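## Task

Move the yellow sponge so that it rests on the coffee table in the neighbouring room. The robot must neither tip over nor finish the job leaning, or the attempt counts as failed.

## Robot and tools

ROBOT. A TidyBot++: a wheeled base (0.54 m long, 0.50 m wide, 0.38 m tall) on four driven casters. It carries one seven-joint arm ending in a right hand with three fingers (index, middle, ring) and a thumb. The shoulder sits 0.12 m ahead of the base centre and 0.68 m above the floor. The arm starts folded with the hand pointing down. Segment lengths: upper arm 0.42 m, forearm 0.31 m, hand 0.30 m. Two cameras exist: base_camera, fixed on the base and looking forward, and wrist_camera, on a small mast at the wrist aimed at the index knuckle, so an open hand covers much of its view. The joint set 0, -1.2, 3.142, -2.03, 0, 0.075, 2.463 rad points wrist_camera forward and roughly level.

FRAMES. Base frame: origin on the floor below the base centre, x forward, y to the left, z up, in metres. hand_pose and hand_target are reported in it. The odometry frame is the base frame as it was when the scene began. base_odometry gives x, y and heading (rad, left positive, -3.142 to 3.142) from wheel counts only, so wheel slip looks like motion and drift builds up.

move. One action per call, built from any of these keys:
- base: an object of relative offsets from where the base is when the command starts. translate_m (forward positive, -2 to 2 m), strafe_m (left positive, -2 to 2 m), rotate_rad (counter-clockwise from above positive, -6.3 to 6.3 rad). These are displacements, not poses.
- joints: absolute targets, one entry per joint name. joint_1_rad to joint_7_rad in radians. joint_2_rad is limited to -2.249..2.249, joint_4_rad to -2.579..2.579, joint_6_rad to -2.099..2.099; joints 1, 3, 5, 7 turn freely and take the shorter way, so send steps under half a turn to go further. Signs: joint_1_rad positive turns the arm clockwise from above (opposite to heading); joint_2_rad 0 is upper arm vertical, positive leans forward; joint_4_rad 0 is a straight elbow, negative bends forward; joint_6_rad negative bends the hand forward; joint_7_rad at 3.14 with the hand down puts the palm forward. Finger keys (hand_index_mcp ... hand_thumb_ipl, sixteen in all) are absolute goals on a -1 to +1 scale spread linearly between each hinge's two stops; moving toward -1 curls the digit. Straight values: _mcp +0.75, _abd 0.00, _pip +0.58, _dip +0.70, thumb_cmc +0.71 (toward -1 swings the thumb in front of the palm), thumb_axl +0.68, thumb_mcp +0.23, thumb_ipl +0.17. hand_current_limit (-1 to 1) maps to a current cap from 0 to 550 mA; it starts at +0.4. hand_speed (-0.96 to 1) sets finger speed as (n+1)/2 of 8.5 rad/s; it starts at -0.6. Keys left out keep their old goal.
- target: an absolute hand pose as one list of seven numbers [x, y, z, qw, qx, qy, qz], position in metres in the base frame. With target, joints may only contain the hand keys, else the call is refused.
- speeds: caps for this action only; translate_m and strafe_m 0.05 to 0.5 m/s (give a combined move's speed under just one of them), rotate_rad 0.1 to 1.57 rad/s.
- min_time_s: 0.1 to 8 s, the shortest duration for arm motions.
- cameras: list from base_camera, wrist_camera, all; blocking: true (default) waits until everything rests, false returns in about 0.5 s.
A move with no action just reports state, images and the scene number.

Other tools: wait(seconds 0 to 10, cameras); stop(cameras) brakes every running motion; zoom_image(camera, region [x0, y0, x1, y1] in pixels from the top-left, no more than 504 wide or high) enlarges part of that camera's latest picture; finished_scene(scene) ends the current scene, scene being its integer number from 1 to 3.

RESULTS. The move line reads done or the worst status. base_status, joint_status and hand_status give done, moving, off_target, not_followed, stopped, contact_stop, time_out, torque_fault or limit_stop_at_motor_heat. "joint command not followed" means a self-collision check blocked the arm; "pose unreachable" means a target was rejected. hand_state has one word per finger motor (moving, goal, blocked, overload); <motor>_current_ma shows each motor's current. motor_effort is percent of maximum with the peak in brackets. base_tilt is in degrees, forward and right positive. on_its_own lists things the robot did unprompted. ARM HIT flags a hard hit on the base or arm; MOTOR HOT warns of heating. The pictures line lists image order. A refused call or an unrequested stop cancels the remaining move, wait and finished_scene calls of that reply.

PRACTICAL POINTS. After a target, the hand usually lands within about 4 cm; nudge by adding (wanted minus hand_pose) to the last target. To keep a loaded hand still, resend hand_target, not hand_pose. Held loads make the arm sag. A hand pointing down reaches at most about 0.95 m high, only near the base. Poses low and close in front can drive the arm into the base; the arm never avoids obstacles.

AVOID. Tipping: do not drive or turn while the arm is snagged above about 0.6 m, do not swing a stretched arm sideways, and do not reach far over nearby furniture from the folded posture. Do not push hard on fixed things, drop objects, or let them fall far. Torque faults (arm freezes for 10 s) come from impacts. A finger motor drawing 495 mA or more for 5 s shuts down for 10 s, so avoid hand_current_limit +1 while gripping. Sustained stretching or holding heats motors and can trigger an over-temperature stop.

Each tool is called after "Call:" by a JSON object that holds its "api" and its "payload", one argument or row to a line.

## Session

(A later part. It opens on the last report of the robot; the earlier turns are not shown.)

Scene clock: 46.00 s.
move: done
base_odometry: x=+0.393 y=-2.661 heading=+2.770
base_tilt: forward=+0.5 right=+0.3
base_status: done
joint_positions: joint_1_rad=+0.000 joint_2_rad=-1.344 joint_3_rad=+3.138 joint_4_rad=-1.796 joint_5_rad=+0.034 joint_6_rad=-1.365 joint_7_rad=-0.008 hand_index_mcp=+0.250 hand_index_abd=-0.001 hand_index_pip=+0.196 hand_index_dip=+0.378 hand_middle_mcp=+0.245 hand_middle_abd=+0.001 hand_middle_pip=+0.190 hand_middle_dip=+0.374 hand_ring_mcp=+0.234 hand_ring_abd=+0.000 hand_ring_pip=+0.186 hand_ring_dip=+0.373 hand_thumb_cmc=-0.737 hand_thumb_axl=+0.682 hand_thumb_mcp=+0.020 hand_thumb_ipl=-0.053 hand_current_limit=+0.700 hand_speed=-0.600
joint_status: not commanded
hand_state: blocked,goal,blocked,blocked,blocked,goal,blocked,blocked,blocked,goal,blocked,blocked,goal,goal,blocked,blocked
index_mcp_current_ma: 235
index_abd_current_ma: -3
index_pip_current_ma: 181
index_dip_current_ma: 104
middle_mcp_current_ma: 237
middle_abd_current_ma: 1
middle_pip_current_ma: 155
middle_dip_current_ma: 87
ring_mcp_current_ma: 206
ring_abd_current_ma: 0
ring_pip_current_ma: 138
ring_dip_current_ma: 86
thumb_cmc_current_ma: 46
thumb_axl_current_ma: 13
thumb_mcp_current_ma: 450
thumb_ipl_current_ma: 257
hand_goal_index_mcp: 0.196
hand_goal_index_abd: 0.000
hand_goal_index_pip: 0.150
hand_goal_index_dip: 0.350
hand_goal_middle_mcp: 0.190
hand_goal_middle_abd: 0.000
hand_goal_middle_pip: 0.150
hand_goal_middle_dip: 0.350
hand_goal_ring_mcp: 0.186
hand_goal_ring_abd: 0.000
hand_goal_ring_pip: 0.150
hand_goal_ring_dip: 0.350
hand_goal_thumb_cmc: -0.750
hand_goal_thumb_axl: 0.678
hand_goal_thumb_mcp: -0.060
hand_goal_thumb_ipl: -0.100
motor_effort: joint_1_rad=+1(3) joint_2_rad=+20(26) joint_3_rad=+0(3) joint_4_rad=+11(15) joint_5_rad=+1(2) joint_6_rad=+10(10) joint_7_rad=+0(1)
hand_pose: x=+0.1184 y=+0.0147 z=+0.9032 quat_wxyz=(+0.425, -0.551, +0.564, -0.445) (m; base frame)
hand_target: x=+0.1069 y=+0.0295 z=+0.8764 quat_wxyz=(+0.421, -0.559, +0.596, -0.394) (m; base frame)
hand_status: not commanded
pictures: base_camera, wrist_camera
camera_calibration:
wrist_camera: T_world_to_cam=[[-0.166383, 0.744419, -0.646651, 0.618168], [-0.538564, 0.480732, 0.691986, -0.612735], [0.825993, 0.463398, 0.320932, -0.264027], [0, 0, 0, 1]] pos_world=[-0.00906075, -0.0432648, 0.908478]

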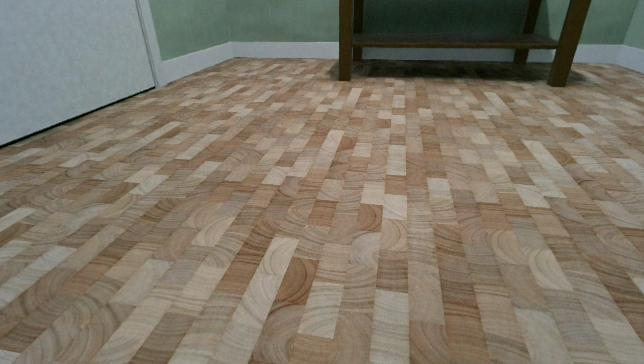

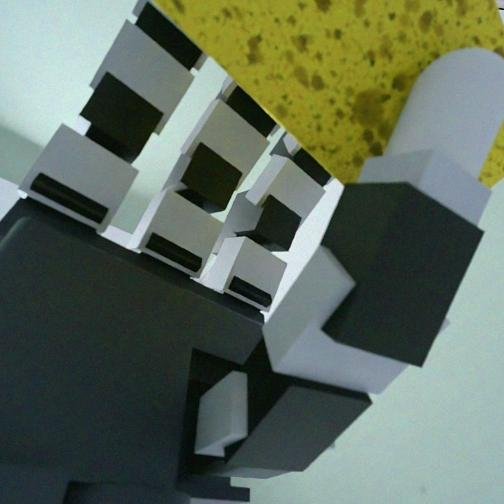

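Call:
{"api": "move", "payload": {
  "base": {"translate_m": 0.879, "strafe_m": -0.31, "rotate_rad": -0.185},
  "joints": {"joint_1_rad": 0, "joint_2_rad": 0.37, "joint_3_rad": 3.142, "joint_4_rad": -2.166, "joint_5_rad": 0, "joint_6_rad": 0.751, "joint_7_rad": -0.065},
  "min_time_s": 3,
  "cameras": ["base_camera", "wrist_camera"]
}}

Scene clock: 50.00 s.
move: done
base_odometry: x=-0.313 y=-2.053 heading=+2.585
base_tilt: forward=+0.5 right=+0.2
base_status: done
joint_positions: joint_1_rad=+0.001 joint_2_rad=+0.359 joint_3_rad=+3.138 joint_4_rad=-2.135 joint_5_rad=+0.034 joint_6_rad=+0.666 joint_7_rad=-0.008 hand_index_mcp=+0.250 hand_index_abd=-0.001 hand_index_pip=+0.196 hand_index_dip=+0.378 hand_middle_mcp=+0.245 hand_middle_abd=+0.001 hand_middle_pip=+0.190 hand_middle_dip=+0.374 hand_ring_mcp=+0.234 hand_ring_abd=+0.000 hand_ring_pip=+0.186 hand_ring_dip=+0.373 hand_thumb_cmc=-0.737 hand_thumb_axl=+0.682 hand_thumb_mcp=+0.020 hand_thumb_ipl=-0.053 hand_current_limit=+0.700 hand_speed=-0.600
joint_status: all done
hand_state: blocked,goal,blocked,blocked,blocked,goal,blocked,blocked,blocked,goal,blocked,blocked,goal,goal,blocked,blocked
index_mcp_current_ma: 235
index_abd_current_ma: -3
index_pip_current_ma: 181
index_dip_current_ma: 104
middle_mcp_current_ma: 237
middle_abd_current_ma: 1
middle_pip_current_ma: 155
middle_dip_current_ma: 87
ring_mcp_current_ma: 206
ring_abd_current_ma: 0
ring_pip_current_ma: 138
ring_dip_current_ma: 86
thumb_cmc_current_ma: 46
thumb_axl_current_ma: 13
thumb_mcp_current_ma: 450
thumb_ipl_current_ma: 257
hand_goal_index_mcp: 0.196
hand_goal_index_abd: 0.000
hand_goal_index_pip: 0.150
hand_goal_index_dip: 0.350
hand_goal_middle_mcp: 0.190
hand_goal_middle_abd: 0.000
hand_goal_middle_pip: 0.150
hand_goal_middle_dip: 0.350
hand_goal_ring_mcp: 0.186
hand_goal_ring_abd: 0.000
hand_goal_ring_pip: 0.150
hand_goal_ring_dip: 0.350
hand_goal_thumb_cmc: -0.750
hand_goal_thumb_axl: 0.678
hand_goal_thumb_mcp: -0.060
hand_goal_thumb_ipl: -0.100
motor_effort: joint_1_rad=+1(2) joint_2_rad=-24(25) joint_3_rad=-1(2) joint_4_rad=+13(18) joint_5_rad=+0(2) joint_6_rad=+7(10) joint_7_rad=+0(1)
hand_pose: x=+0.7257 y=+0.0304 z=+0.6661 quat_wxyz=(+0.435, -0.570, +0.549, -0.429) (m; base frame)
hand_target: x=+0.7270 y=+0.0293 z=+0.6701 quat_wxyz=(+0.458, -0.532, +0.568, -0.429) (m; base frame)
hand_status: not commanded
pictures: base_camera, wrist_camera
camera_calibration:
wrist_camera: T_world_to_cam=[[-0.21844, 0.732175, -0.645139, 0.59138], [-0.558586, 0.448269, 0.69788, -0.117541], [0.800166, 0.512811, 0.311063, -0.673005], [0, 0, 0, 1]] pos_world=[0.60204, -0.03518, 0.672898]

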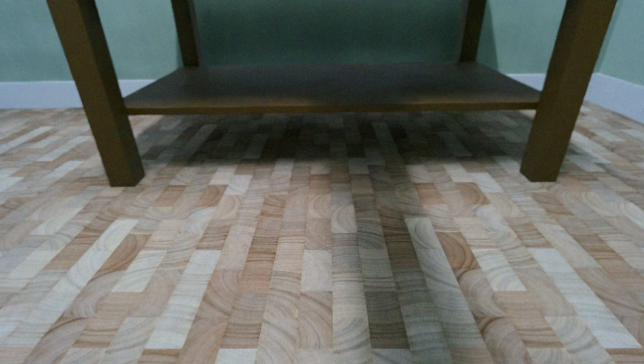

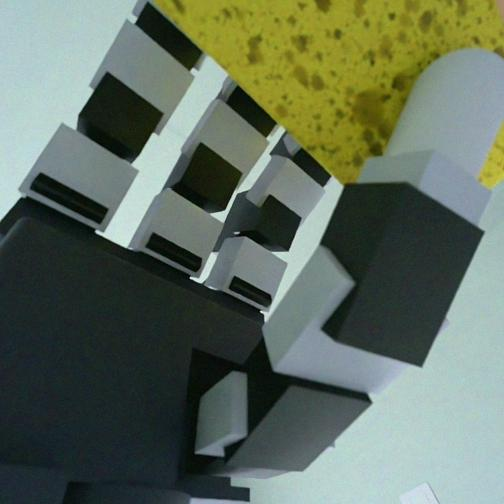

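Call:
{"api": "move", "payload": {
  "base": {"translate_m": 0.385},
  "speeds": {"translate_m": 0.2},
  "joints": {"joint_1_rad": 0, "joint_2_rad": 0.567, "joint_3_rad": 3.142, "joint_4_rad": -2.244, "joint_5_rad": 0, "joint_6_rad": 1.033, "joint_7_rad": -0.065},
  "min_time_s": 2.4,
  "cameras": ["base_camera", "wrist_camera"]
}}

Call:
{"api": "move", "payload": {
  "joints": {"joint_1_rad": 0, "joint_2_rad": 0.744, "joint_3_rad": 3.142, "joint_4_rad": -2.264, "joint_5_rad": 0, "joint_6_rad": 1.228, "joint_7_rad": -0.065},
  "min_time_s": 1,
  "cameras": ["wrist_camera"]
}}

Scene clock: 53.17 s.
move: done
base_odometry: x=-0.640 y=-1.849 heading=+2.585
base_tilt: forward=+0.5 right=+0.2
base_status: done
joint_positions: joint_1_rad=+0.001 joint_2_rad=+0.555 joint_3_rad=+3.138 joint_4_rad=-2.216 joint_5_rad=+0.034 joint_6_rad=+0.950 joint_7_rad=-0.008 hand_index_mcp=+0.250 hand_index_abd=-0.001 hand_index_pip=+0.196 hand_index_dip=+0.378 hand_middle_mcp=+0.245 hand_middle_abd=+0.001 hand_middle_pip=+0.190 hand_middle_dip=+0.374 hand_ring_mcp=+0.234 hand_ring_abd=+0.000 hand_ring_pip=+0.186 hand_ring_dip=+0.373 hand_thumb_cmc=-0.737 hand_thumb_axl=+0.682 hand_thumb_mcp=+0.020 hand_thumb_ipl=-0.053 hand_current_limit=+0.700 hand_speed=-0.600
joint_status: all done
hand_state: blocked,goal,blocked,blocked,blocked,goal,blocked,blocked,blocked,goal,blocked,blocked,goal,goal,blocked,blocked
index_mcp_current_ma: 235
index_abd_current_ma: -3
index_pip_current_ma: 181
index_dip_current_ma: 104
middle_mcp_current_ma: 237
middle_abd_current_ma: 1
middle_pip_current_ma: 155
middle_dip_current_ma: 87
ring_mcp_current_ma: 206
ring_abd_current_ma: 0
ring_pip_current_ma: 138
ring_dip_current_ma: 86
thumb_cmc_current_ma: 46
thumb_axl_current_ma: 13
thumb_mcp_current_ma: 450
thumb_ipl_current_ma: 257
hand_goal_index_mcp: 0.196
hand_goal_index_abd: 0.000
hand_goal_index_pip: 0.150
hand_goal_index_dip: 0.350
hand_goal_middle_mcp: 0.190
hand_goal_middle_abd: 0.000
hand_goal_middle_pip: 0.150
hand_goal_middle_dip: 0.350
hand_goal_ring_mcp: 0.186
hand_goal_ring_abd: 0.000
hand_goal_ring_pip: 0.150
hand_goal_ring_dip: 0.350
hand_goal_thumb_cmc: -0.750
hand_goal_thumb_axl: 0.678
hand_goal_thumb_mcp: -0.060
hand_goal_thumb_ipl: -0.100
motor_effort: joint_1_rad=+0(2) joint_2_rad=-26(27) joint_3_rad=-1(2) joint_4_rad=+10(15) joint_5_rad=+0(1) joint_6_rad=+9(10) joint_7_rad=+0(1)
hand_pose: x=+0.7246 y=+0.0330 z=+0.5894 quat_wxyz=(+0.440, -0.568, +0.549, -0.427) (m; base frame)
hand_target: x=+0.7249 y=+0.0293 z=+0.5958 quat_wxyz=(+0.460, -0.531, +0.567, -0.431) (m; base frame)
hand_status: not commanded
pictures: base_camera, wrist_camera
camera_calibration:
wrist_camera: T_world_to_cam=[[-0.217599, 0.737119, -0.639771, 0.535829], [-0.564964, 0.439384, 0.698396, -0.0611489], [0.795906, 0.513418, 0.320837, -0.652317], [0, 0, 0, 1]] pos_world=[0.601232, -0.0331905, 0.594801]

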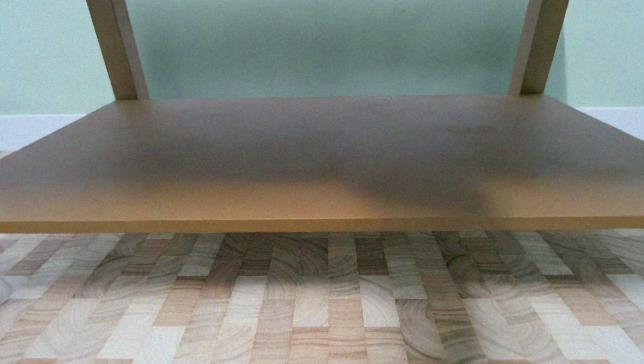

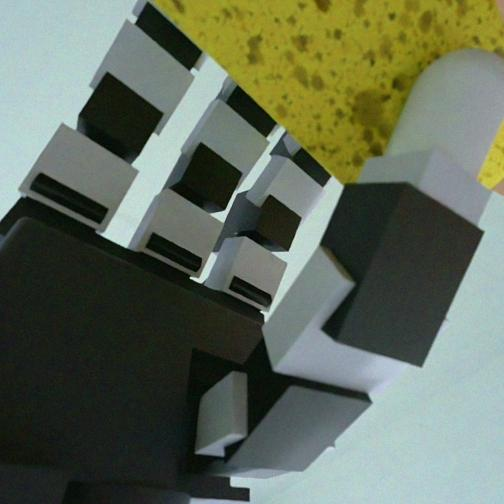

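Scene clock: 54.80 s.
move: done
base_odometry: x=-0.640 y=-1.849 heading=+2.585
base_tilt: forward=+0.5 right=+0.2
base_status: not commanded
joint_positions: joint_1_rad=+0.001 joint_2_rad=+0.733 joint_3_rad=+3.138 joint_4_rad=-2.236 joint_5_rad=+0.034 joint_6_rad=+1.145 joint_7_rad=-0.008 hand_index_mcp=+0.250 hand_index_abd=-0.001 hand_index_pip=+0.196 hand_index_dip=+0.378 hand_middle_mcp=+0.245 hand_middle_abd=+0.001 hand_middle_pip=+0.190 hand_middle_dip=+0.374 hand_ring_mcp=+0.234 hand_ring_abd=+0.000 hand_ring_pip=+0.186 hand_ring_dip=+0.373 hand_thumb_cmc=-0.737 hand_thumb_axl=+0.682 hand_thumb_mcp=+0.020 hand_thumb_ipl=-0.053 hand_current_limit=+0.700 hand_speed=-0.600
joint_status: all done
hand_state: blocked,goal,blocked,blocked,blocked,goal,blocked,blocked,blocked,goal,blocked,blocked,goal,goal,blocked,blocked
index_mcp_current_ma: 235
index_abd_current_ma: -3
index_pip_current_ma: 181
index_dip_current_ma: 104
middle_mcp_current_ma: 237
middle_abd_current_ma: 1
middle_pip_current_ma: 155
middle_dip_current_ma: 87
ring_mcp_current_ma: 206
ring_abd_current_ma: 0
ring_pip_current_ma: 138
ring_dip_current_ma: 86
thumb_cmc_current_ma: 46
thumb_axl_current_ma: 13
thumb_mcp_current_ma: 450
thumb_ipl_current_ma: 257
hand_goal_index_mcp: 0.196
hand_goal_index_abd: 0.000
hand_goal_index_pip: 0.150
hand_goal_index_dip: 0.350
hand_goal_middle_mcp: 0.190
hand_goal_middle_abd: 0.000
hand_goal_middle_pip: 0.150
hand_goal_middle_dip: 0.350
hand_goal_ring_mcp: 0.186
hand_goal_ring_abd: 0.000
hand_goal_ring_pip: 0.150
hand_goal_ring_dip: 0.350
hand_goal_thumb_cmc: -0.750
hand_goal_thumb_axl: 0.678
hand_goal_thumb_mcp: -0.060
hand_goal_thumb_ipl: -0.100
motor_effort: joint_1_rad=+1(3) joint_2_rad=-28(29) joint_3_rad=-1(2) joint_4_rad=+7(10) joint_5_rad=+1(1) joint_6_rad=+8(10) joint_7_rad=-1(1)
hand_pose: x=+0.7239 y=+0.0344 z=+0.5267 quat_wxyz=(+0.441, -0.568, +0.551, -0.424) (m; base frame)
hand_target: x=+0.7234 y=+0.0293 z=+0.5357 quat_wxyz=(+0.459, -0.531, +0.567, -0.431) (m; base frame)
hand_status: not commanded
pictures: wrist_camera
camera_calibration:
wrist_camera: T_world_to_cam=[[-0.221237, 0.741201, -0.633778, 0.493905], [-0.562709, 0.433761, 0.703711, -0.0226704], [0.7965, 0.51232, 0.321117, -0.632915], [0, 0, 0, 1]] pos_world=[0.60063, -0.0319947, 0.53222]

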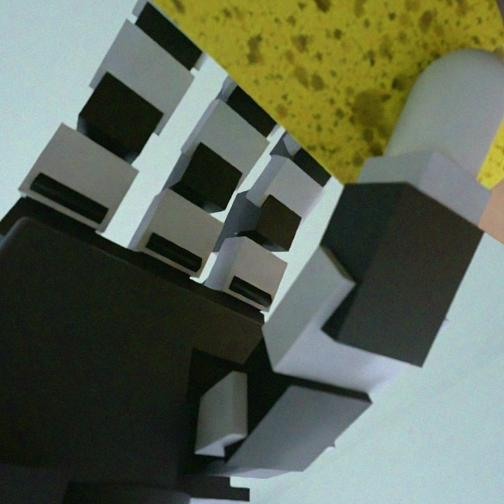

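Call:
{"api": "move", "payload": {
  "joints": {"joint_2_rad": 0.804, "joint_4_rad": -2.264, "joint_6_rad": 1.289},
  "min_time_s": 0.6
}}

Call:
{"api": "move", "payload": {
  "joints": {"joint_2_rad": 0.827, "joint_4_rad": -2.262, "joint_6_rad": 1.312},
  "min_time_s": 0.5
}}

Call:
{"api": "move", "payload": {
  "joints": {"joint_2_rad": 0.84, "joint_4_rad": -2.261, "joint_6_rad": 1.324},
  "min_time_s": 0.5,
  "cameras": ["wrist_camera"]
}}

Scene clock: 56.07 s.
move: done
base_odometry: x=-0.640 y=-1.849 heading=+2.585
base_tilt: forward=+0.5 right=+0.2
base_status: not commanded
joint_positions: joint_1_rad=+0.001 joint_2_rad=+0.792 joint_3_rad=+3.138 joint_4_rad=-2.237 joint_5_rad=+0.034 joint_6_rad=+1.207 joint_7_rad=-0.008 hand_index_mcp=+0.250 hand_index_abd=-0.001 hand_index_pip=+0.196 hand_index_dip=+0.378 hand_middle_mcp=+0.245 hand_middle_abd=+0.001 hand_middle_pip=+0.190 hand_middle_dip=+0.374 hand_ring_mcp=+0.234 hand_ring_abd=+0.000 hand_ring_pip=+0.186 hand_ring_dip=+0.373 hand_thumb_cmc=-0.737 hand_thumb_axl=+0.682 hand_thumb_mcp=+0.020 hand_thumb_ipl=-0.053 hand_current_limit=+0.700 hand_speed=-0.600
joint_status: all done
hand_state: blocked,goal,blocked,blocked,blocked,goal,blocked,blocked,blocked,goal,blocked,blocked,goal,goal,blocked,blocked
index_mcp_current_ma: 235
index_abd_current_ma: -3
index_pip_current_ma: 181
index_dip_current_ma: 104
middle_mcp_current_ma: 237
middle_abd_current_ma: 1
middle_pip_current_ma: 155
middle_dip_current_ma: 87
ring_mcp_current_ma: 206
ring_abd_current_ma: 0
ring_pip_current_ma: 138
ring_dip_current_ma: 86
thumb_cmc_current_ma: 46
thumb_axl_current_ma: 13
thumb_mcp_current_ma: 450
thumb_ipl_current_ma: 257
hand_goal_index_mcp: 0.196
hand_goal_index_abd: 0.000
hand_goal_index_pip: 0.150
hand_goal_index_dip: 0.350
hand_goal_middle_mcp: 0.190
hand_goal_middle_abd: 0.000
hand_goal_middle_pip: 0.150
hand_goal_middle_dip: 0.350
hand_goal_ring_mcp: 0.186
hand_goal_ring_abd: 0.000
hand_goal_ring_pip: 0.150
hand_goal_ring_dip: 0.350
hand_goal_thumb_cmc: -0.750
hand_goal_thumb_axl: 0.678
hand_goal_thumb_mcp: -0.060
hand_goal_thumb_ipl: -0.100
motor_effort: joint_1_rad=+1(1) joint_2_rad=-29(30) joint_3_rad=+0(2) joint_4_rad=+7(8) joint_5_rad=+1(1) joint_6_rad=+9(10) joint_7_rad=+0(1)
hand_pose: x=+0.7234 y=+0.0348 z=+0.5076 quat_wxyz=(+0.442, -0.567, +0.551, -0.424) (m; base frame)
hand_target: x=+0.7229 y=+0.0293 z=+0.5164 quat_wxyz=(+0.459, -0.531, +0.567, -0.431) (m; base frame)
hand_status: not commanded
pictures: none

Scene clock: 56.87 s.
move: done
base_odometry: x=-0.640 y=-1.849 heading=+2.585
base_tilt: forward=+0.5 right=+0.3
base_status: not commanded
joint_positions: joint_1_rad=+0.001 joint_2_rad=+0.812 joint_3_rad=+3.138 joint_4_rad=-2.237 joint_5_rad=+0.034 joint_6_rad=+1.230 joint_7_rad=-0.008 hand_index_mcp=+0.250 hand_index_abd=-0.001 hand_index_pip=+0.196 hand_index_dip=+0.378 hand_middle_mcp=+0.245 hand_middle_abd=+0.001 hand_middle_pip=+0.190 hand_middle_dip=+0.374 hand_ring_mcp=+0.234 hand_ring_abd=+0.000 hand_ring_pip=+0.186 hand_ring_dip=+0.373 hand_thumb_cmc=-0.737 hand_thumb_axl=+0.682 hand_thumb_mcp=+0.020 hand_thumb_ipl=-0.053 hand_current_limit=+0.700 hand_speed=-0.600
joint_status: all done
hand_state: blocked,goal,blocked,blocked,blocked,goal,blocked,blocked,blocked,goal,blocked,blocked,goal,goal,blocked,blocked
index_mcp_current_ma: 235
index_abd_current_ma: -3
index_pip_current_ma: 181
index_dip_current_ma: 104
middle_mcp_current_ma: 237
middle_abd_current_ma: 1
middle_pip_current_ma: 155
middle_dip_current_ma: 87
ring_mcp_current_ma: 206
ring_abd_current_ma: 0
ring_pip_current_ma: 138
ring_dip_current_ma: 86
thumb_cmc_current_ma: 46
thumb_axl_current_ma: 13
thumb_mcp_current_ma: 450
thumb_ipl_current_ma: 257
hand_goal_index_mcp: 0.196
hand_goal_index_abd: 0.000
hand_goal_index_pip: 0.150
hand_goal_index_dip: 0.350
hand_goal_middle_mcp: 0.190
hand_goal_middle_abd: 0.000
hand_goal_middle_pip: 0.150
hand_goal_middle_dip: 0.350
hand_goal_ring_mcp: 0.186
hand_goal_ring_abd: 0.000
hand_goal_ring_pip: 0.150
hand_goal_ring_dip: 0.350
hand_goal_thumb_cmc: -0.750
hand_goal_thumb_axl: 0.678
hand_goal_thumb_mcp: -0.060
hand_goal_thumb_ipl: -0.100
motor_effort: joint_1_rad=+0(1) joint_2_rad=-29(29) joint_3_rad=-1(1) joint_4_rad=+6(8) joint_5_rad=+1(1) joint_6_rad=+9(10) joint_7_rad=+0(1)
hand_pose: x=+0.7236 y=+0.0350 z=+0.5022 quat_wxyz=(+0.444, -0.566, +0.550, -0.425) (m; base frame)
hand_target: x=+0.7232 y=+0.0293 z=+0.5095 quat_wxyz=(+0.460, -0.531, +0.566, -0.431) (m; base frame)
hand_status: not commanded
pictures: none

Scene clock: 57.67 s.
move: done
base_odometry: x=-0.640 y=-1.849 heading=+2.585
base_tilt: forward=+0.5 right=+0.2
base_status: not commanded
joint_positions: joint_1_rad=+0.001 joint_2_rad=+0.823 joint_3_rad=+3.138 joint_4_rad=-2.237 joint_5_rad=+0.034 joint_6_rad=+1.242 joint_7_rad=-0.008 hand_index_mcp=+0.250 hand_index_abd=-0.001 hand_index_pip=+0.196 hand_index_dip=+0.378 hand_middle_mcp=+0.245 hand_middle_abd=+0.001 hand_middle_pip=+0.190 hand_middle_dip=+0.374 hand_ring_mcp=+0.234 hand_ring_abd=+0.000 hand_ring_pip=+0.186 hand_ring_dip=+0.373 hand_thumb_cmc=-0.737 hand_thumb_axl=+0.682 hand_thumb_mcp=+0.020 hand_thumb_ipl=-0.053 hand_current_limit=+0.700 hand_speed=-0.600
joint_status: all done
hand_state: blocked,goal,blocked,blocked,blocked,goal,blocked,blocked,blocked,goal,blocked,blocked,goal,goal,blocked,blocked
index_mcp_current_ma: 235
index_abd_current_ma: -3
index_pip_current_ma: 181
index_dip_current_ma: 104
middle_mcp_current_ma: 237
middle_abd_current_ma: 1
middle_pip_current_ma: 155
middle_dip_current_ma: 87
ring_mcp_current_ma: 206
ring_abd_current_ma: 0
ring_pip_current_ma: 138
ring_dip_current_ma: 86
thumb_cmc_current_ma: 46
thumb_axl_current_ma: 13
thumb_mcp_current_ma: 450
thumb_ipl_current_ma: 257
hand_goal_index_mcp: 0.196
hand_goal_index_abd: 0.000
hand_goal_index_pip: 0.150
hand_goal_index_dip: 0.350
hand_goal_middle_mcp: 0.190
hand_goal_middle_abd: 0.000
hand_goal_middle_pip: 0.150
hand_goal_middle_dip: 0.350
hand_goal_ring_mcp: 0.186
hand_goal_ring_abd: 0.000
hand_goal_ring_pip: 0.150
hand_goal_ring_dip: 0.350
hand_goal_thumb_cmc: -0.750
hand_goal_thumb_axl: 0.678
hand_goal_thumb_mcp: -0.060
hand_goal_thumb_ipl: -0.100
motor_effort: joint_1_rad=+1(1) joint_2_rad=-29(29) joint_3_rad=+0(1) joint_4_rad=+6(7) joint_5_rad=+0(1) joint_6_rad=+8(10) joint_7_rad=+0(1)
hand_pose: x=+0.7233 y=+0.0350 z=+0.4984 quat_wxyz=(+0.444, -0.566, +0.550, -0.425) (m; base frame)
hand_target: x=+0.7231 y=+0.0293 z=+0.5053 quat_wxyz=(+0.460, -0.531, +0.566, -0.431) (m; base frame)
hand_status: not commanded
pictures: wrist_camera
camera_calibration:
wrist_camera: T_world_to_cam=[[-0.217717, 0.743366, -0.63246, 0.471985], [-0.566914, 0.431167, 0.701928, 0.000762194], [0.794486, 0.511372, 0.327552, -0.625357], [0, 0, 0, 1]] pos_world=[0.600029, -0.0313959, 0.502814]

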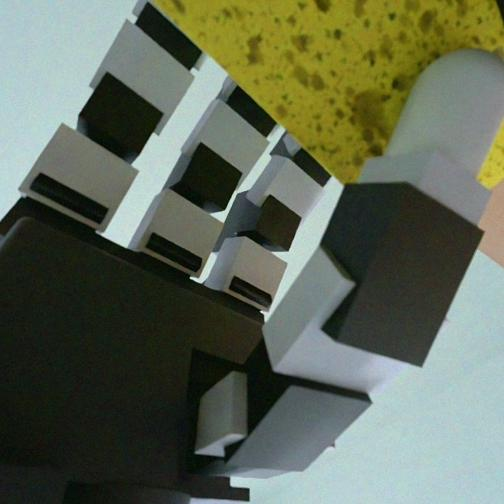

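Call:
{"api": "move", "payload": {
  "joints": {"joint_2_rad": 0.852, "joint_4_rad": -2.26, "joint_6_rad": 1.336},
  "min_time_s": 0.4
}}

Call:
{"api": "move", "payload": {
  "joints": {"joint_2_rad": 0.863, "joint_4_rad": -2.26, "joint_6_rad": 1.346},
  "min_time_s": 0.4
}}

Scene clock: 58.47 s.
move: done
base_odometry: x=-0.640 y=-1.849 heading=+2.585
base_tilt: forward=+0.5 right=+0.2
base_status: not commanded
joint_positions: joint_1_rad=+0.001 joint_2_rad=+0.832 joint_3_rad=+3.138 joint_4_rad=-2.237 joint_5_rad=+0.034 joint_6_rad=+1.257 joint_7_rad=-0.008 hand_index_mcp=+0.250 hand_index_abd=-0.001 hand_index_pip=+0.196 hand_index_dip=+0.378 hand_middle_mcp=+0.245 hand_middle_abd=+0.001 hand_middle_pip=+0.190 hand_middle_dip=+0.373 hand_ring_mcp=+0.234 hand_ring_abd=+0.000 hand_ring_pip=+0.186 hand_ring_dip=+0.370 hand_thumb_cmc=-0.736 hand_thumb_axl=+0.682 hand_thumb_mcp=+0.020 hand_thumb_ipl=-0.053 hand_current_limit=+0.700 hand_speed=-0.600
joint_status: all done
hand_state: blocked,goal,blocked,blocked,blocked,goal,blocked,blocked,blocked,goal,blocked,blocked,goal,goal,blocked,blocked
index_mcp_current_ma: 235
index_abd_current_ma: -3
index_pip_current_ma: 181
index_dip_current_ma: 104
middle_mcp_current_ma: 237
middle_abd_current_ma: 1
middle_pip_current_ma: 155
middle_dip_current_ma: 86
ring_mcp_current_ma: 206
ring_abd_current_ma: 0
ring_pip_current_ma: 138
ring_dip_current_ma: 72
thumb_cmc_current_ma: 50
thumb_axl_current_ma: 16
thumb_mcp_current_ma: 450
thumb_ipl_current_ma: 257
hand_goal_index_mcp: 0.196
hand_goal_index_abd: 0.000
hand_goal_index_pip: 0.150
hand_goal_index_dip: 0.350
hand_goal_middle_mcp: 0.190
hand_goal_middle_abd: 0.000
hand_goal_middle_pip: 0.150
hand_goal_middle_dip: 0.350
hand_goal_ring_mcp: 0.186
hand_goal_ring_abd: 0.000
hand_goal_ring_pip: 0.150
hand_goal_ring_dip: 0.350
hand_goal_thumb_cmc: -0.750
hand_goal_thumb_axl: 0.678
hand_goal_thumb_mcp: -0.060
hand_goal_thumb_ipl: -0.100
motor_effort: joint_1_rad=+1(1) joint_2_rad=-29(29) joint_3_rad=-1(2) joint_4_rad=+6(8) joint_5_rad=+1(1) joint_6_rad=+8(10) joint_7_rad=+0(1)
hand_pose: x=+0.7241 y=+0.0351 z=+0.4970 quat_wxyz=(+0.446, -0.564, +0.549, -0.426) (m; base frame)
hand_target: x=+0.7231 y=+0.0293 z=+0.5016 quat_wxyz=(+0.460, -0.530, +0.566, -0.432) (m; base frame)
hand_status: not commanded
pictures: none

Scene clock: 59.17 s.
move: done
base_odometry: x=-0.640 y=-1.849 heading=+2.585
base_tilt: forward=+0.5 right=+0.2
base_status: not commanded
joint_positions: joint_1_rad=+0.001 joint_2_rad=+0.839 joint_3_rad=+3.138 joint_4_rad=-2.237 joint_5_rad=+0.034 joint_6_rad=+1.270 joint_7_rad=-0.008 hand_index_mcp=+0.250 hand_index_abd=-0.001 hand_index_pip=+0.196 hand_index_dip=+0.378 hand_middle_mcp=+0.245 hand_middle_abd=+0.001 hand_middle_pip=+0.190 hand_middle_dip=+0.373 hand_ring_mcp=+0.234 hand_ring_abd=+0.000 hand_ring_pip=+0.186 hand_ring_dip=+0.368 hand_thumb_cmc=-0.735 hand_thumb_axl=+0.682 hand_thumb_mcp=+0.020 hand_thumb_ipl=-0.053 hand_current_limit=+0.700 hand_speed=-0.600
joint_status: all done
hand_state: blocked,goal,blocked,blocked,blocked,goal,blocked,blocked,blocked,goal,blocked,goal,goal,goal,blocked,blocked
index_mcp_current_ma: 235
index_abd_current_ma: -3
index_pip_current_ma: 181
index_dip_current_ma: 104
middle_mcp_current_ma: 237
middle_abd_current_ma: 1
middle_pip_current_ma: 155
middle_dip_current_ma: 83
ring_mcp_current_ma: 206
ring_abd_current_ma: 0
ring_pip_current_ma: 138
ring_dip_current_ma: 66
thumb_cmc_current_ma: 51
thumb_axl_current_ma: 16
thumb_mcp_current_ma: 450
thumb_ipl_current_ma: 257
hand_goal_index_mcp: 0.196
hand_goal_index_abd: 0.000
hand_goal_index_pip: 0.150
hand_goal_index_dip: 0.350
hand_goal_middle_mcp: 0.190
hand_goal_middle_abd: 0.000
hand_goal_middle_pip: 0.150
hand_goal_middle_dip: 0.350
hand_goal_ring_mcp: 0.186
hand_goal_ring_abd: 0.000
hand_goal_ring_pip: 0.150
hand_goal_ring_dip: 0.350
hand_goal_thumb_cmc: -0.750
hand_goal_thumb_axl: 0.678
hand_goal_thumb_mcp: -0.060
hand_goal_thumb_ipl: -0.100
motor_effort: joint_1_rad=+1(1) joint_2_rad=-28(29) joint_3_rad=-1(2) joint_4_rad=+6(7) joint_5_rad=+1(1) joint_6_rad=+8(9) joint_7_rad=+0(1)
hand_pose: x=+0.7249 y=+0.0352 z=+0.4966 quat_wxyz=(+0.447, -0.563, +0.547, -0.428) (m; base frame)
hand_target: x=+0.7226 y=+0.0293 z=+0.4978 quat_wxyz=(+0.460, -0.531, +0.566, -0.431) (m; base frame)
hand_status: not commanded
pictures: none

Call:
{"api": "move", "payload": {
  "joints": {"hand_speed": -0.85, "hand_thumb_mcp": 0.225, "hand_thumb_ipl": 0.168, "hand_index_mcp": 0.479, "hand_middle_mcp": 0.479, "hand_ring_mcp": 0.479, "hand_index_pip": 0.358, "hand_middle_pip": 0.358, "hand_ring_pip": 0.358, "hand_index_dip": 0.478, "hand_middle_dip": 0.478, "hand_ring_dip": 0.478},
  "cameras": ["wrist_camera"]
}}

Scene clock: 60.40 s.
move: off_target
base_odometry: x=-0.640 y=-1.849 heading=+2.585
base_tilt: forward=+0.5 right=+0.2
base_status: not commanded
joint_positions: joint_1_rad=+0.001 joint_2_rad=+0.844 joint_3_rad=+3.138 joint_4_rad=-2.237 joint_5_rad=+0.034 joint_6_rad=+1.270 joint_7_rad=-0.008 hand_index_mcp=+0.462 hand_index_abd=-0.001 hand_index_pip=+0.351 hand_index_dip=+0.475 hand_middle_mcp=+0.459 hand_middle_abd=+0.001 hand_middle_pip=+0.352 hand_middle_dip=+0.475 hand_ring_mcp=+0.460 hand_ring_abd=+0.000 hand_ring_pip=+0.352 hand_ring_dip=+0.475 hand_thumb_cmc=-0.744 hand_thumb_axl=+0.681 hand_thumb_mcp=+0.222 hand_thumb_ipl=+0.166 hand_current_limit=+0.700 hand_speed=-0.850
joint_status: hand_middle_mcp off_target (ended at +0.459, target +0.479); the others done
hand_state: goal,goal,goal,goal,blocked,goal,goal,goal,goal,goal,goal,goal,goal,goal,goal,goal
index_mcp_current_ma: -67
index_abd_current_ma: -3
index_pip_current_ma: -21
index_dip_current_ma: -8
middle_mcp_current_ma: -82
middle_abd_current_ma: 1
middle_pip_current_ma: -20
middle_dip_current_ma: -7
ring_mcp_current_ma: -75
ring_abd_current_ma: 0
ring_pip_current_ma: -19
ring_dip_current_ma: -8
thumb_cmc_current_ma: 18
thumb_axl_current_ma: 9
thumb_mcp_current_ma: -17
thumb_ipl_current_ma: -8
hand_goal_index_mcp: 0.480
hand_goal_index_abd: 0.000
hand_goal_index_pip: 0.358
hand_goal_index_dip: 0.478
hand_goal_middle_mcp: 0.480
hand_goal_middle_abd: 0.000
hand_goal_middle_pip: 0.358
hand_goal_middle_dip: 0.478
hand_goal_ring_mcp: 0.480
hand_goal_ring_abd: 0.000
hand_goal_ring_pip: 0.358
hand_goal_ring_dip: 0.478
hand_goal_thumb_cmc: -0.750
hand_goal_thumb_axl: 0.678
hand_goal_thumb_mcp: 0.226
hand_goal_thumb_ipl: 0.168
motor_effort: joint_1_rad=+1(1) joint_2_rad=-29(29) joint_3_rad=-1(2) joint_4_rad=+6(6) joint_5_rad=+1(1) joint_6_rad=+9(9) joint_7_rad=+0(1)
hand_pose: x=+0.7239 y=+0.0352 z=+0.4933 quat_wxyz=(+0.446, -0.564, +0.549, -0.427) (m; base frame)
hand_target: x=+0.7226 y=+0.0293 z=+0.4978 quat_wxyz=(+0.460, -0.531, +0.566, -0.431) (m; base frame)
hand_status: not commanded
pictures: wrist_camera
camera_calibration:
wrist_camera: T_world_to_cam=[[-0.213005, 0.744057, -0.633252, 0.465801], [-0.572114, 0.430411, 0.698164, 0.0101917], [0.792032, 0.511004, 0.334006, -0.625579], [0, 0, 0, 1]] pos_world=[0.600527, -0.0312962, 0.496801]

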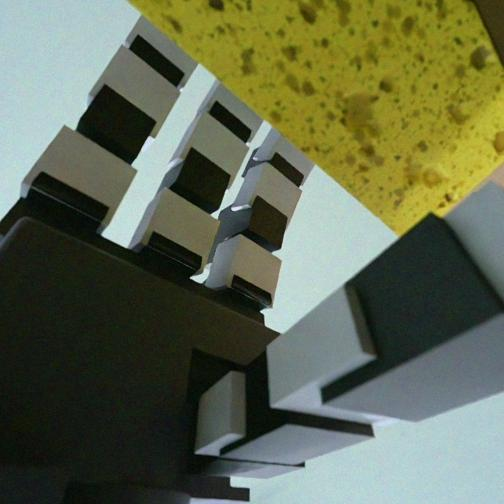

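Call:
{"api": "move", "payload": {
  "joints": {"joint_2_rad": 0.564, "joint_4_rad": -2.218, "joint_6_rad": 0.9},
  "min_time_s": 1.5,
  "cameras": ["wrist_camera"]
}}

Scene clock: 62.60 s.
move: done
base_odometry: x=-0.640 y=-1.849 heading=+2.585
base_tilt: forward=+0.5 right=+0.2
base_status: not commanded
joint_positions: joint_1_rad=+0.001 joint_2_rad=+0.596 joint_3_rad=+3.138 joint_4_rad=-2.237 joint_5_rad=+0.034 joint_6_rad=+0.984 joint_7_rad=-0.008 hand_index_mcp=+0.463 hand_index_abd=-0.001 hand_index_pip=+0.351 hand_index_dip=+0.475 hand_middle_mcp=+0.459 hand_middle_abd=+0.001 hand_middle_pip=+0.352 hand_middle_dip=+0.475 hand_ring_mcp=+0.461 hand_ring_abd=+0.000 hand_ring_pip=+0.352 hand_ring_dip=+0.475 hand_thumb_cmc=-0.744 hand_thumb_axl=+0.681 hand_thumb_mcp=+0.222 hand_thumb_ipl=+0.166 hand_current_limit=+0.700 hand_speed=-0.850
joint_status: all done
hand_state: goal,goal,goal,goal,blocked,goal,goal,goal,goal,goal,goal,goal,goal,goal,goal,goal
index_mcp_current_ma: -64
index_abd_current_ma: -3
index_pip_current_ma: -21
index_dip_current_ma: -8
middle_mcp_current_ma: -79
middle_abd_current_ma: 1
middle_pip_current_ma: -20
middle_dip_current_ma: -7
ring_mcp_current_ma: -72
ring_abd_current_ma: 0
ring_pip_current_ma: -19
ring_dip_current_ma: -8
thumb_cmc_current_ma: 18
thumb_axl_current_ma: 9
thumb_mcp_current_ma: -17
thumb_ipl_current_ma: -8
hand_goal_index_mcp: 0.480
hand_goal_index_abd: 0.000
hand_goal_index_pip: 0.358
hand_goal_index_dip: 0.478
hand_goal_middle_mcp: 0.480
hand_goal_middle_abd: 0.000
hand_goal_middle_pip: 0.358
hand_goal_middle_dip: 0.478
hand_goal_ring_mcp: 0.480
hand_goal_ring_abd: 0.000
hand_goal_ring_pip: 0.358
hand_goal_ring_dip: 0.478
hand_goal_thumb_cmc: -0.750
hand_goal_thumb_axl: 0.678
hand_goal_thumb_mcp: 0.226
hand_goal_thumb_ipl: 0.168
motor_effort: joint_1_rad=+1(1) joint_2_rad=-26(30) joint_3_rad=-1(1) joint_4_rad=+9(9) joint_5_rad=+1(1) joint_6_rad=+8(10) joint_7_rad=+1(1)
hand_pose: x=+0.7161 y=+0.0333 z=+0.5658 quat_wxyz=(+0.432, -0.574, +0.555, -0.419) (m; base frame)
hand_target: x=+0.7160 y=+0.0293 z=+0.5715 quat_wxyz=(+0.430, -0.553, +0.590, -0.403) (m; base frame)
hand_status: not commanded
pictures: wrist_camera
camera_calibration:
wrist_camera: T_world_to_cam=[[-0.235918, 0.737788, -0.632465, 0.527677], [-0.544996, 0.438398, 0.714693, -0.0730922], [0.804563, 0.5133, 0.298666, -0.631752], [0, 0, 0, 1]] pos_world=[0.592938, -0.0329914, 0.574658]

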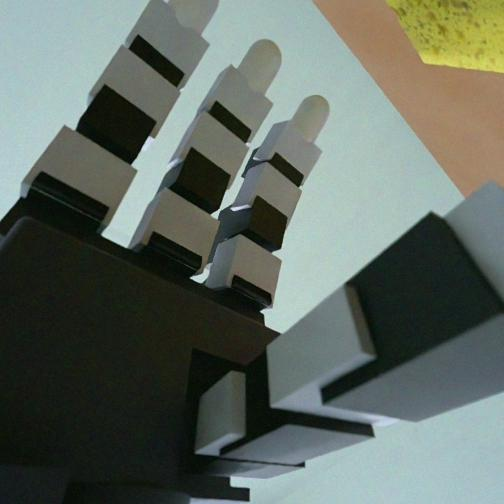

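Call:
{"api": "move", "payload": {
  "joints": {"joint_2_rad": 0.361, "joint_4_rad": -2.14, "joint_6_rad": 0.668},
  "base": {"translate_m": -0.25},
  "cameras": ["wrist_camera"]
}}

Scene clock: 64.50 s.
move: done
base_odometry: x=-0.428 y=-1.982 heading=+2.585
base_tilt: forward=+0.5 right=+0.2
base_status: done
joint_positions: joint_1_rad=+0.001 joint_2_rad=+0.380 joint_3_rad=+3.138 joint_4_rad=-2.175 joint_5_rad=+0.034 joint_6_rad=+0.753 joint_7_rad=-0.008 hand_index_mcp=+0.464 hand_index_abd=-0.001 hand_index_pip=+0.352 hand_index_dip=+0.475 hand_middle_mcp=+0.461 hand_middle_abd=+0.001 hand_middle_pip=+0.352 hand_middle_dip=+0.475 hand_ring_mcp=+0.462 hand_ring_abd=+0.000 hand_ring_pip=+0.352 hand_ring_dip=+0.475 hand_thumb_cmc=-0.746 hand_thumb_axl=+0.681 hand_thumb_mcp=+0.223 hand_thumb_ipl=+0.166 hand_current_limit=+0.700 hand_speed=-0.850
joint_status: all done
hand_state: goal,goal,goal,goal,goal,goal,goal,goal,goal,goal,goal,goal,goal,goal,goal,goal
index_mcp_current_ma: -60
index_abd_current_ma: -3
index_pip_current_ma: -20
index_dip_current_ma: -8
middle_mcp_current_ma: -74
middle_abd_current_ma: 1
middle_pip_current_ma: -19
middle_dip_current_ma: -7
ring_mcp_current_ma: -67
ring_abd_current_ma: 0
ring_pip_current_ma: -19
ring_dip_current_ma: -8
thumb_cmc_current_ma: 13
thumb_axl_current_ma: 9
thumb_mcp_current_ma: -12
thumb_ipl_current_ma: -7
hand_goal_index_mcp: 0.480
hand_goal_index_abd: 0.000
hand_goal_index_pip: 0.358
hand_goal_index_dip: 0.478
hand_goal_middle_mcp: 0.480
hand_goal_middle_abd: 0.000
hand_goal_middle_pip: 0.358
hand_goal_middle_dip: 0.478
hand_goal_ring_mcp: 0.480
hand_goal_ring_abd: 0.000
hand_goal_ring_pip: 0.358
hand_goal_ring_dip: 0.478
hand_goal_thumb_cmc: -0.750
hand_goal_thumb_axl: 0.678
hand_goal_thumb_mcp: 0.226
hand_goal_thumb_ipl: 0.168
motor_effort: joint_1_rad=+0(3) joint_2_rad=-24(29) joint_3_rad=-1(3) joint_4_rad=+12(14) joint_5_rad=+0(2) joint_6_rad=+9(10) joint_7_rad=+0(1)
hand_pose: x=+0.7220 y=+0.0311 z=+0.6584 quat_wxyz=(+0.442, -0.565, +0.544, -0.435) (m; base frame)
hand_target: x=+0.7251 y=+0.0293 z=+0.6648 quat_wxyz=(+0.444, -0.542, +0.579, -0.416) (m; base frame)
hand_status: not commanded
pictures: wrist_camera
camera_calibration:
wrist_camera: T_world_to_cam=[[-0.203585, 0.733494, -0.648491, 0.576503], [-0.576115, 0.445797, 0.685096, -0.0933887], [0.791608, 0.513081, 0.331819, -0.675421], [0, 0, 0, 1]] pos_world=[0.598234, -0.0346831, 0.661954]

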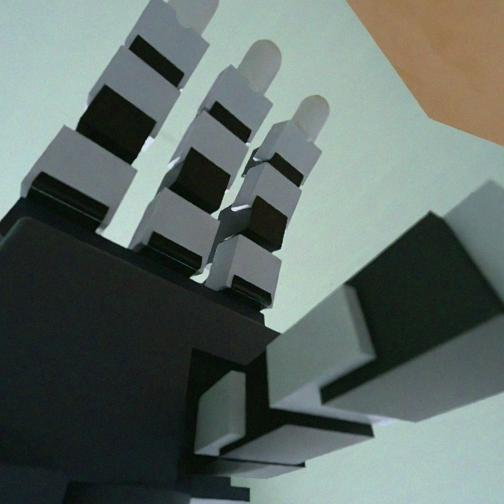

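Call:
{"api": "finished_scene", "payload": {
  "scene": 3
}}

The scene is finished: the task was done.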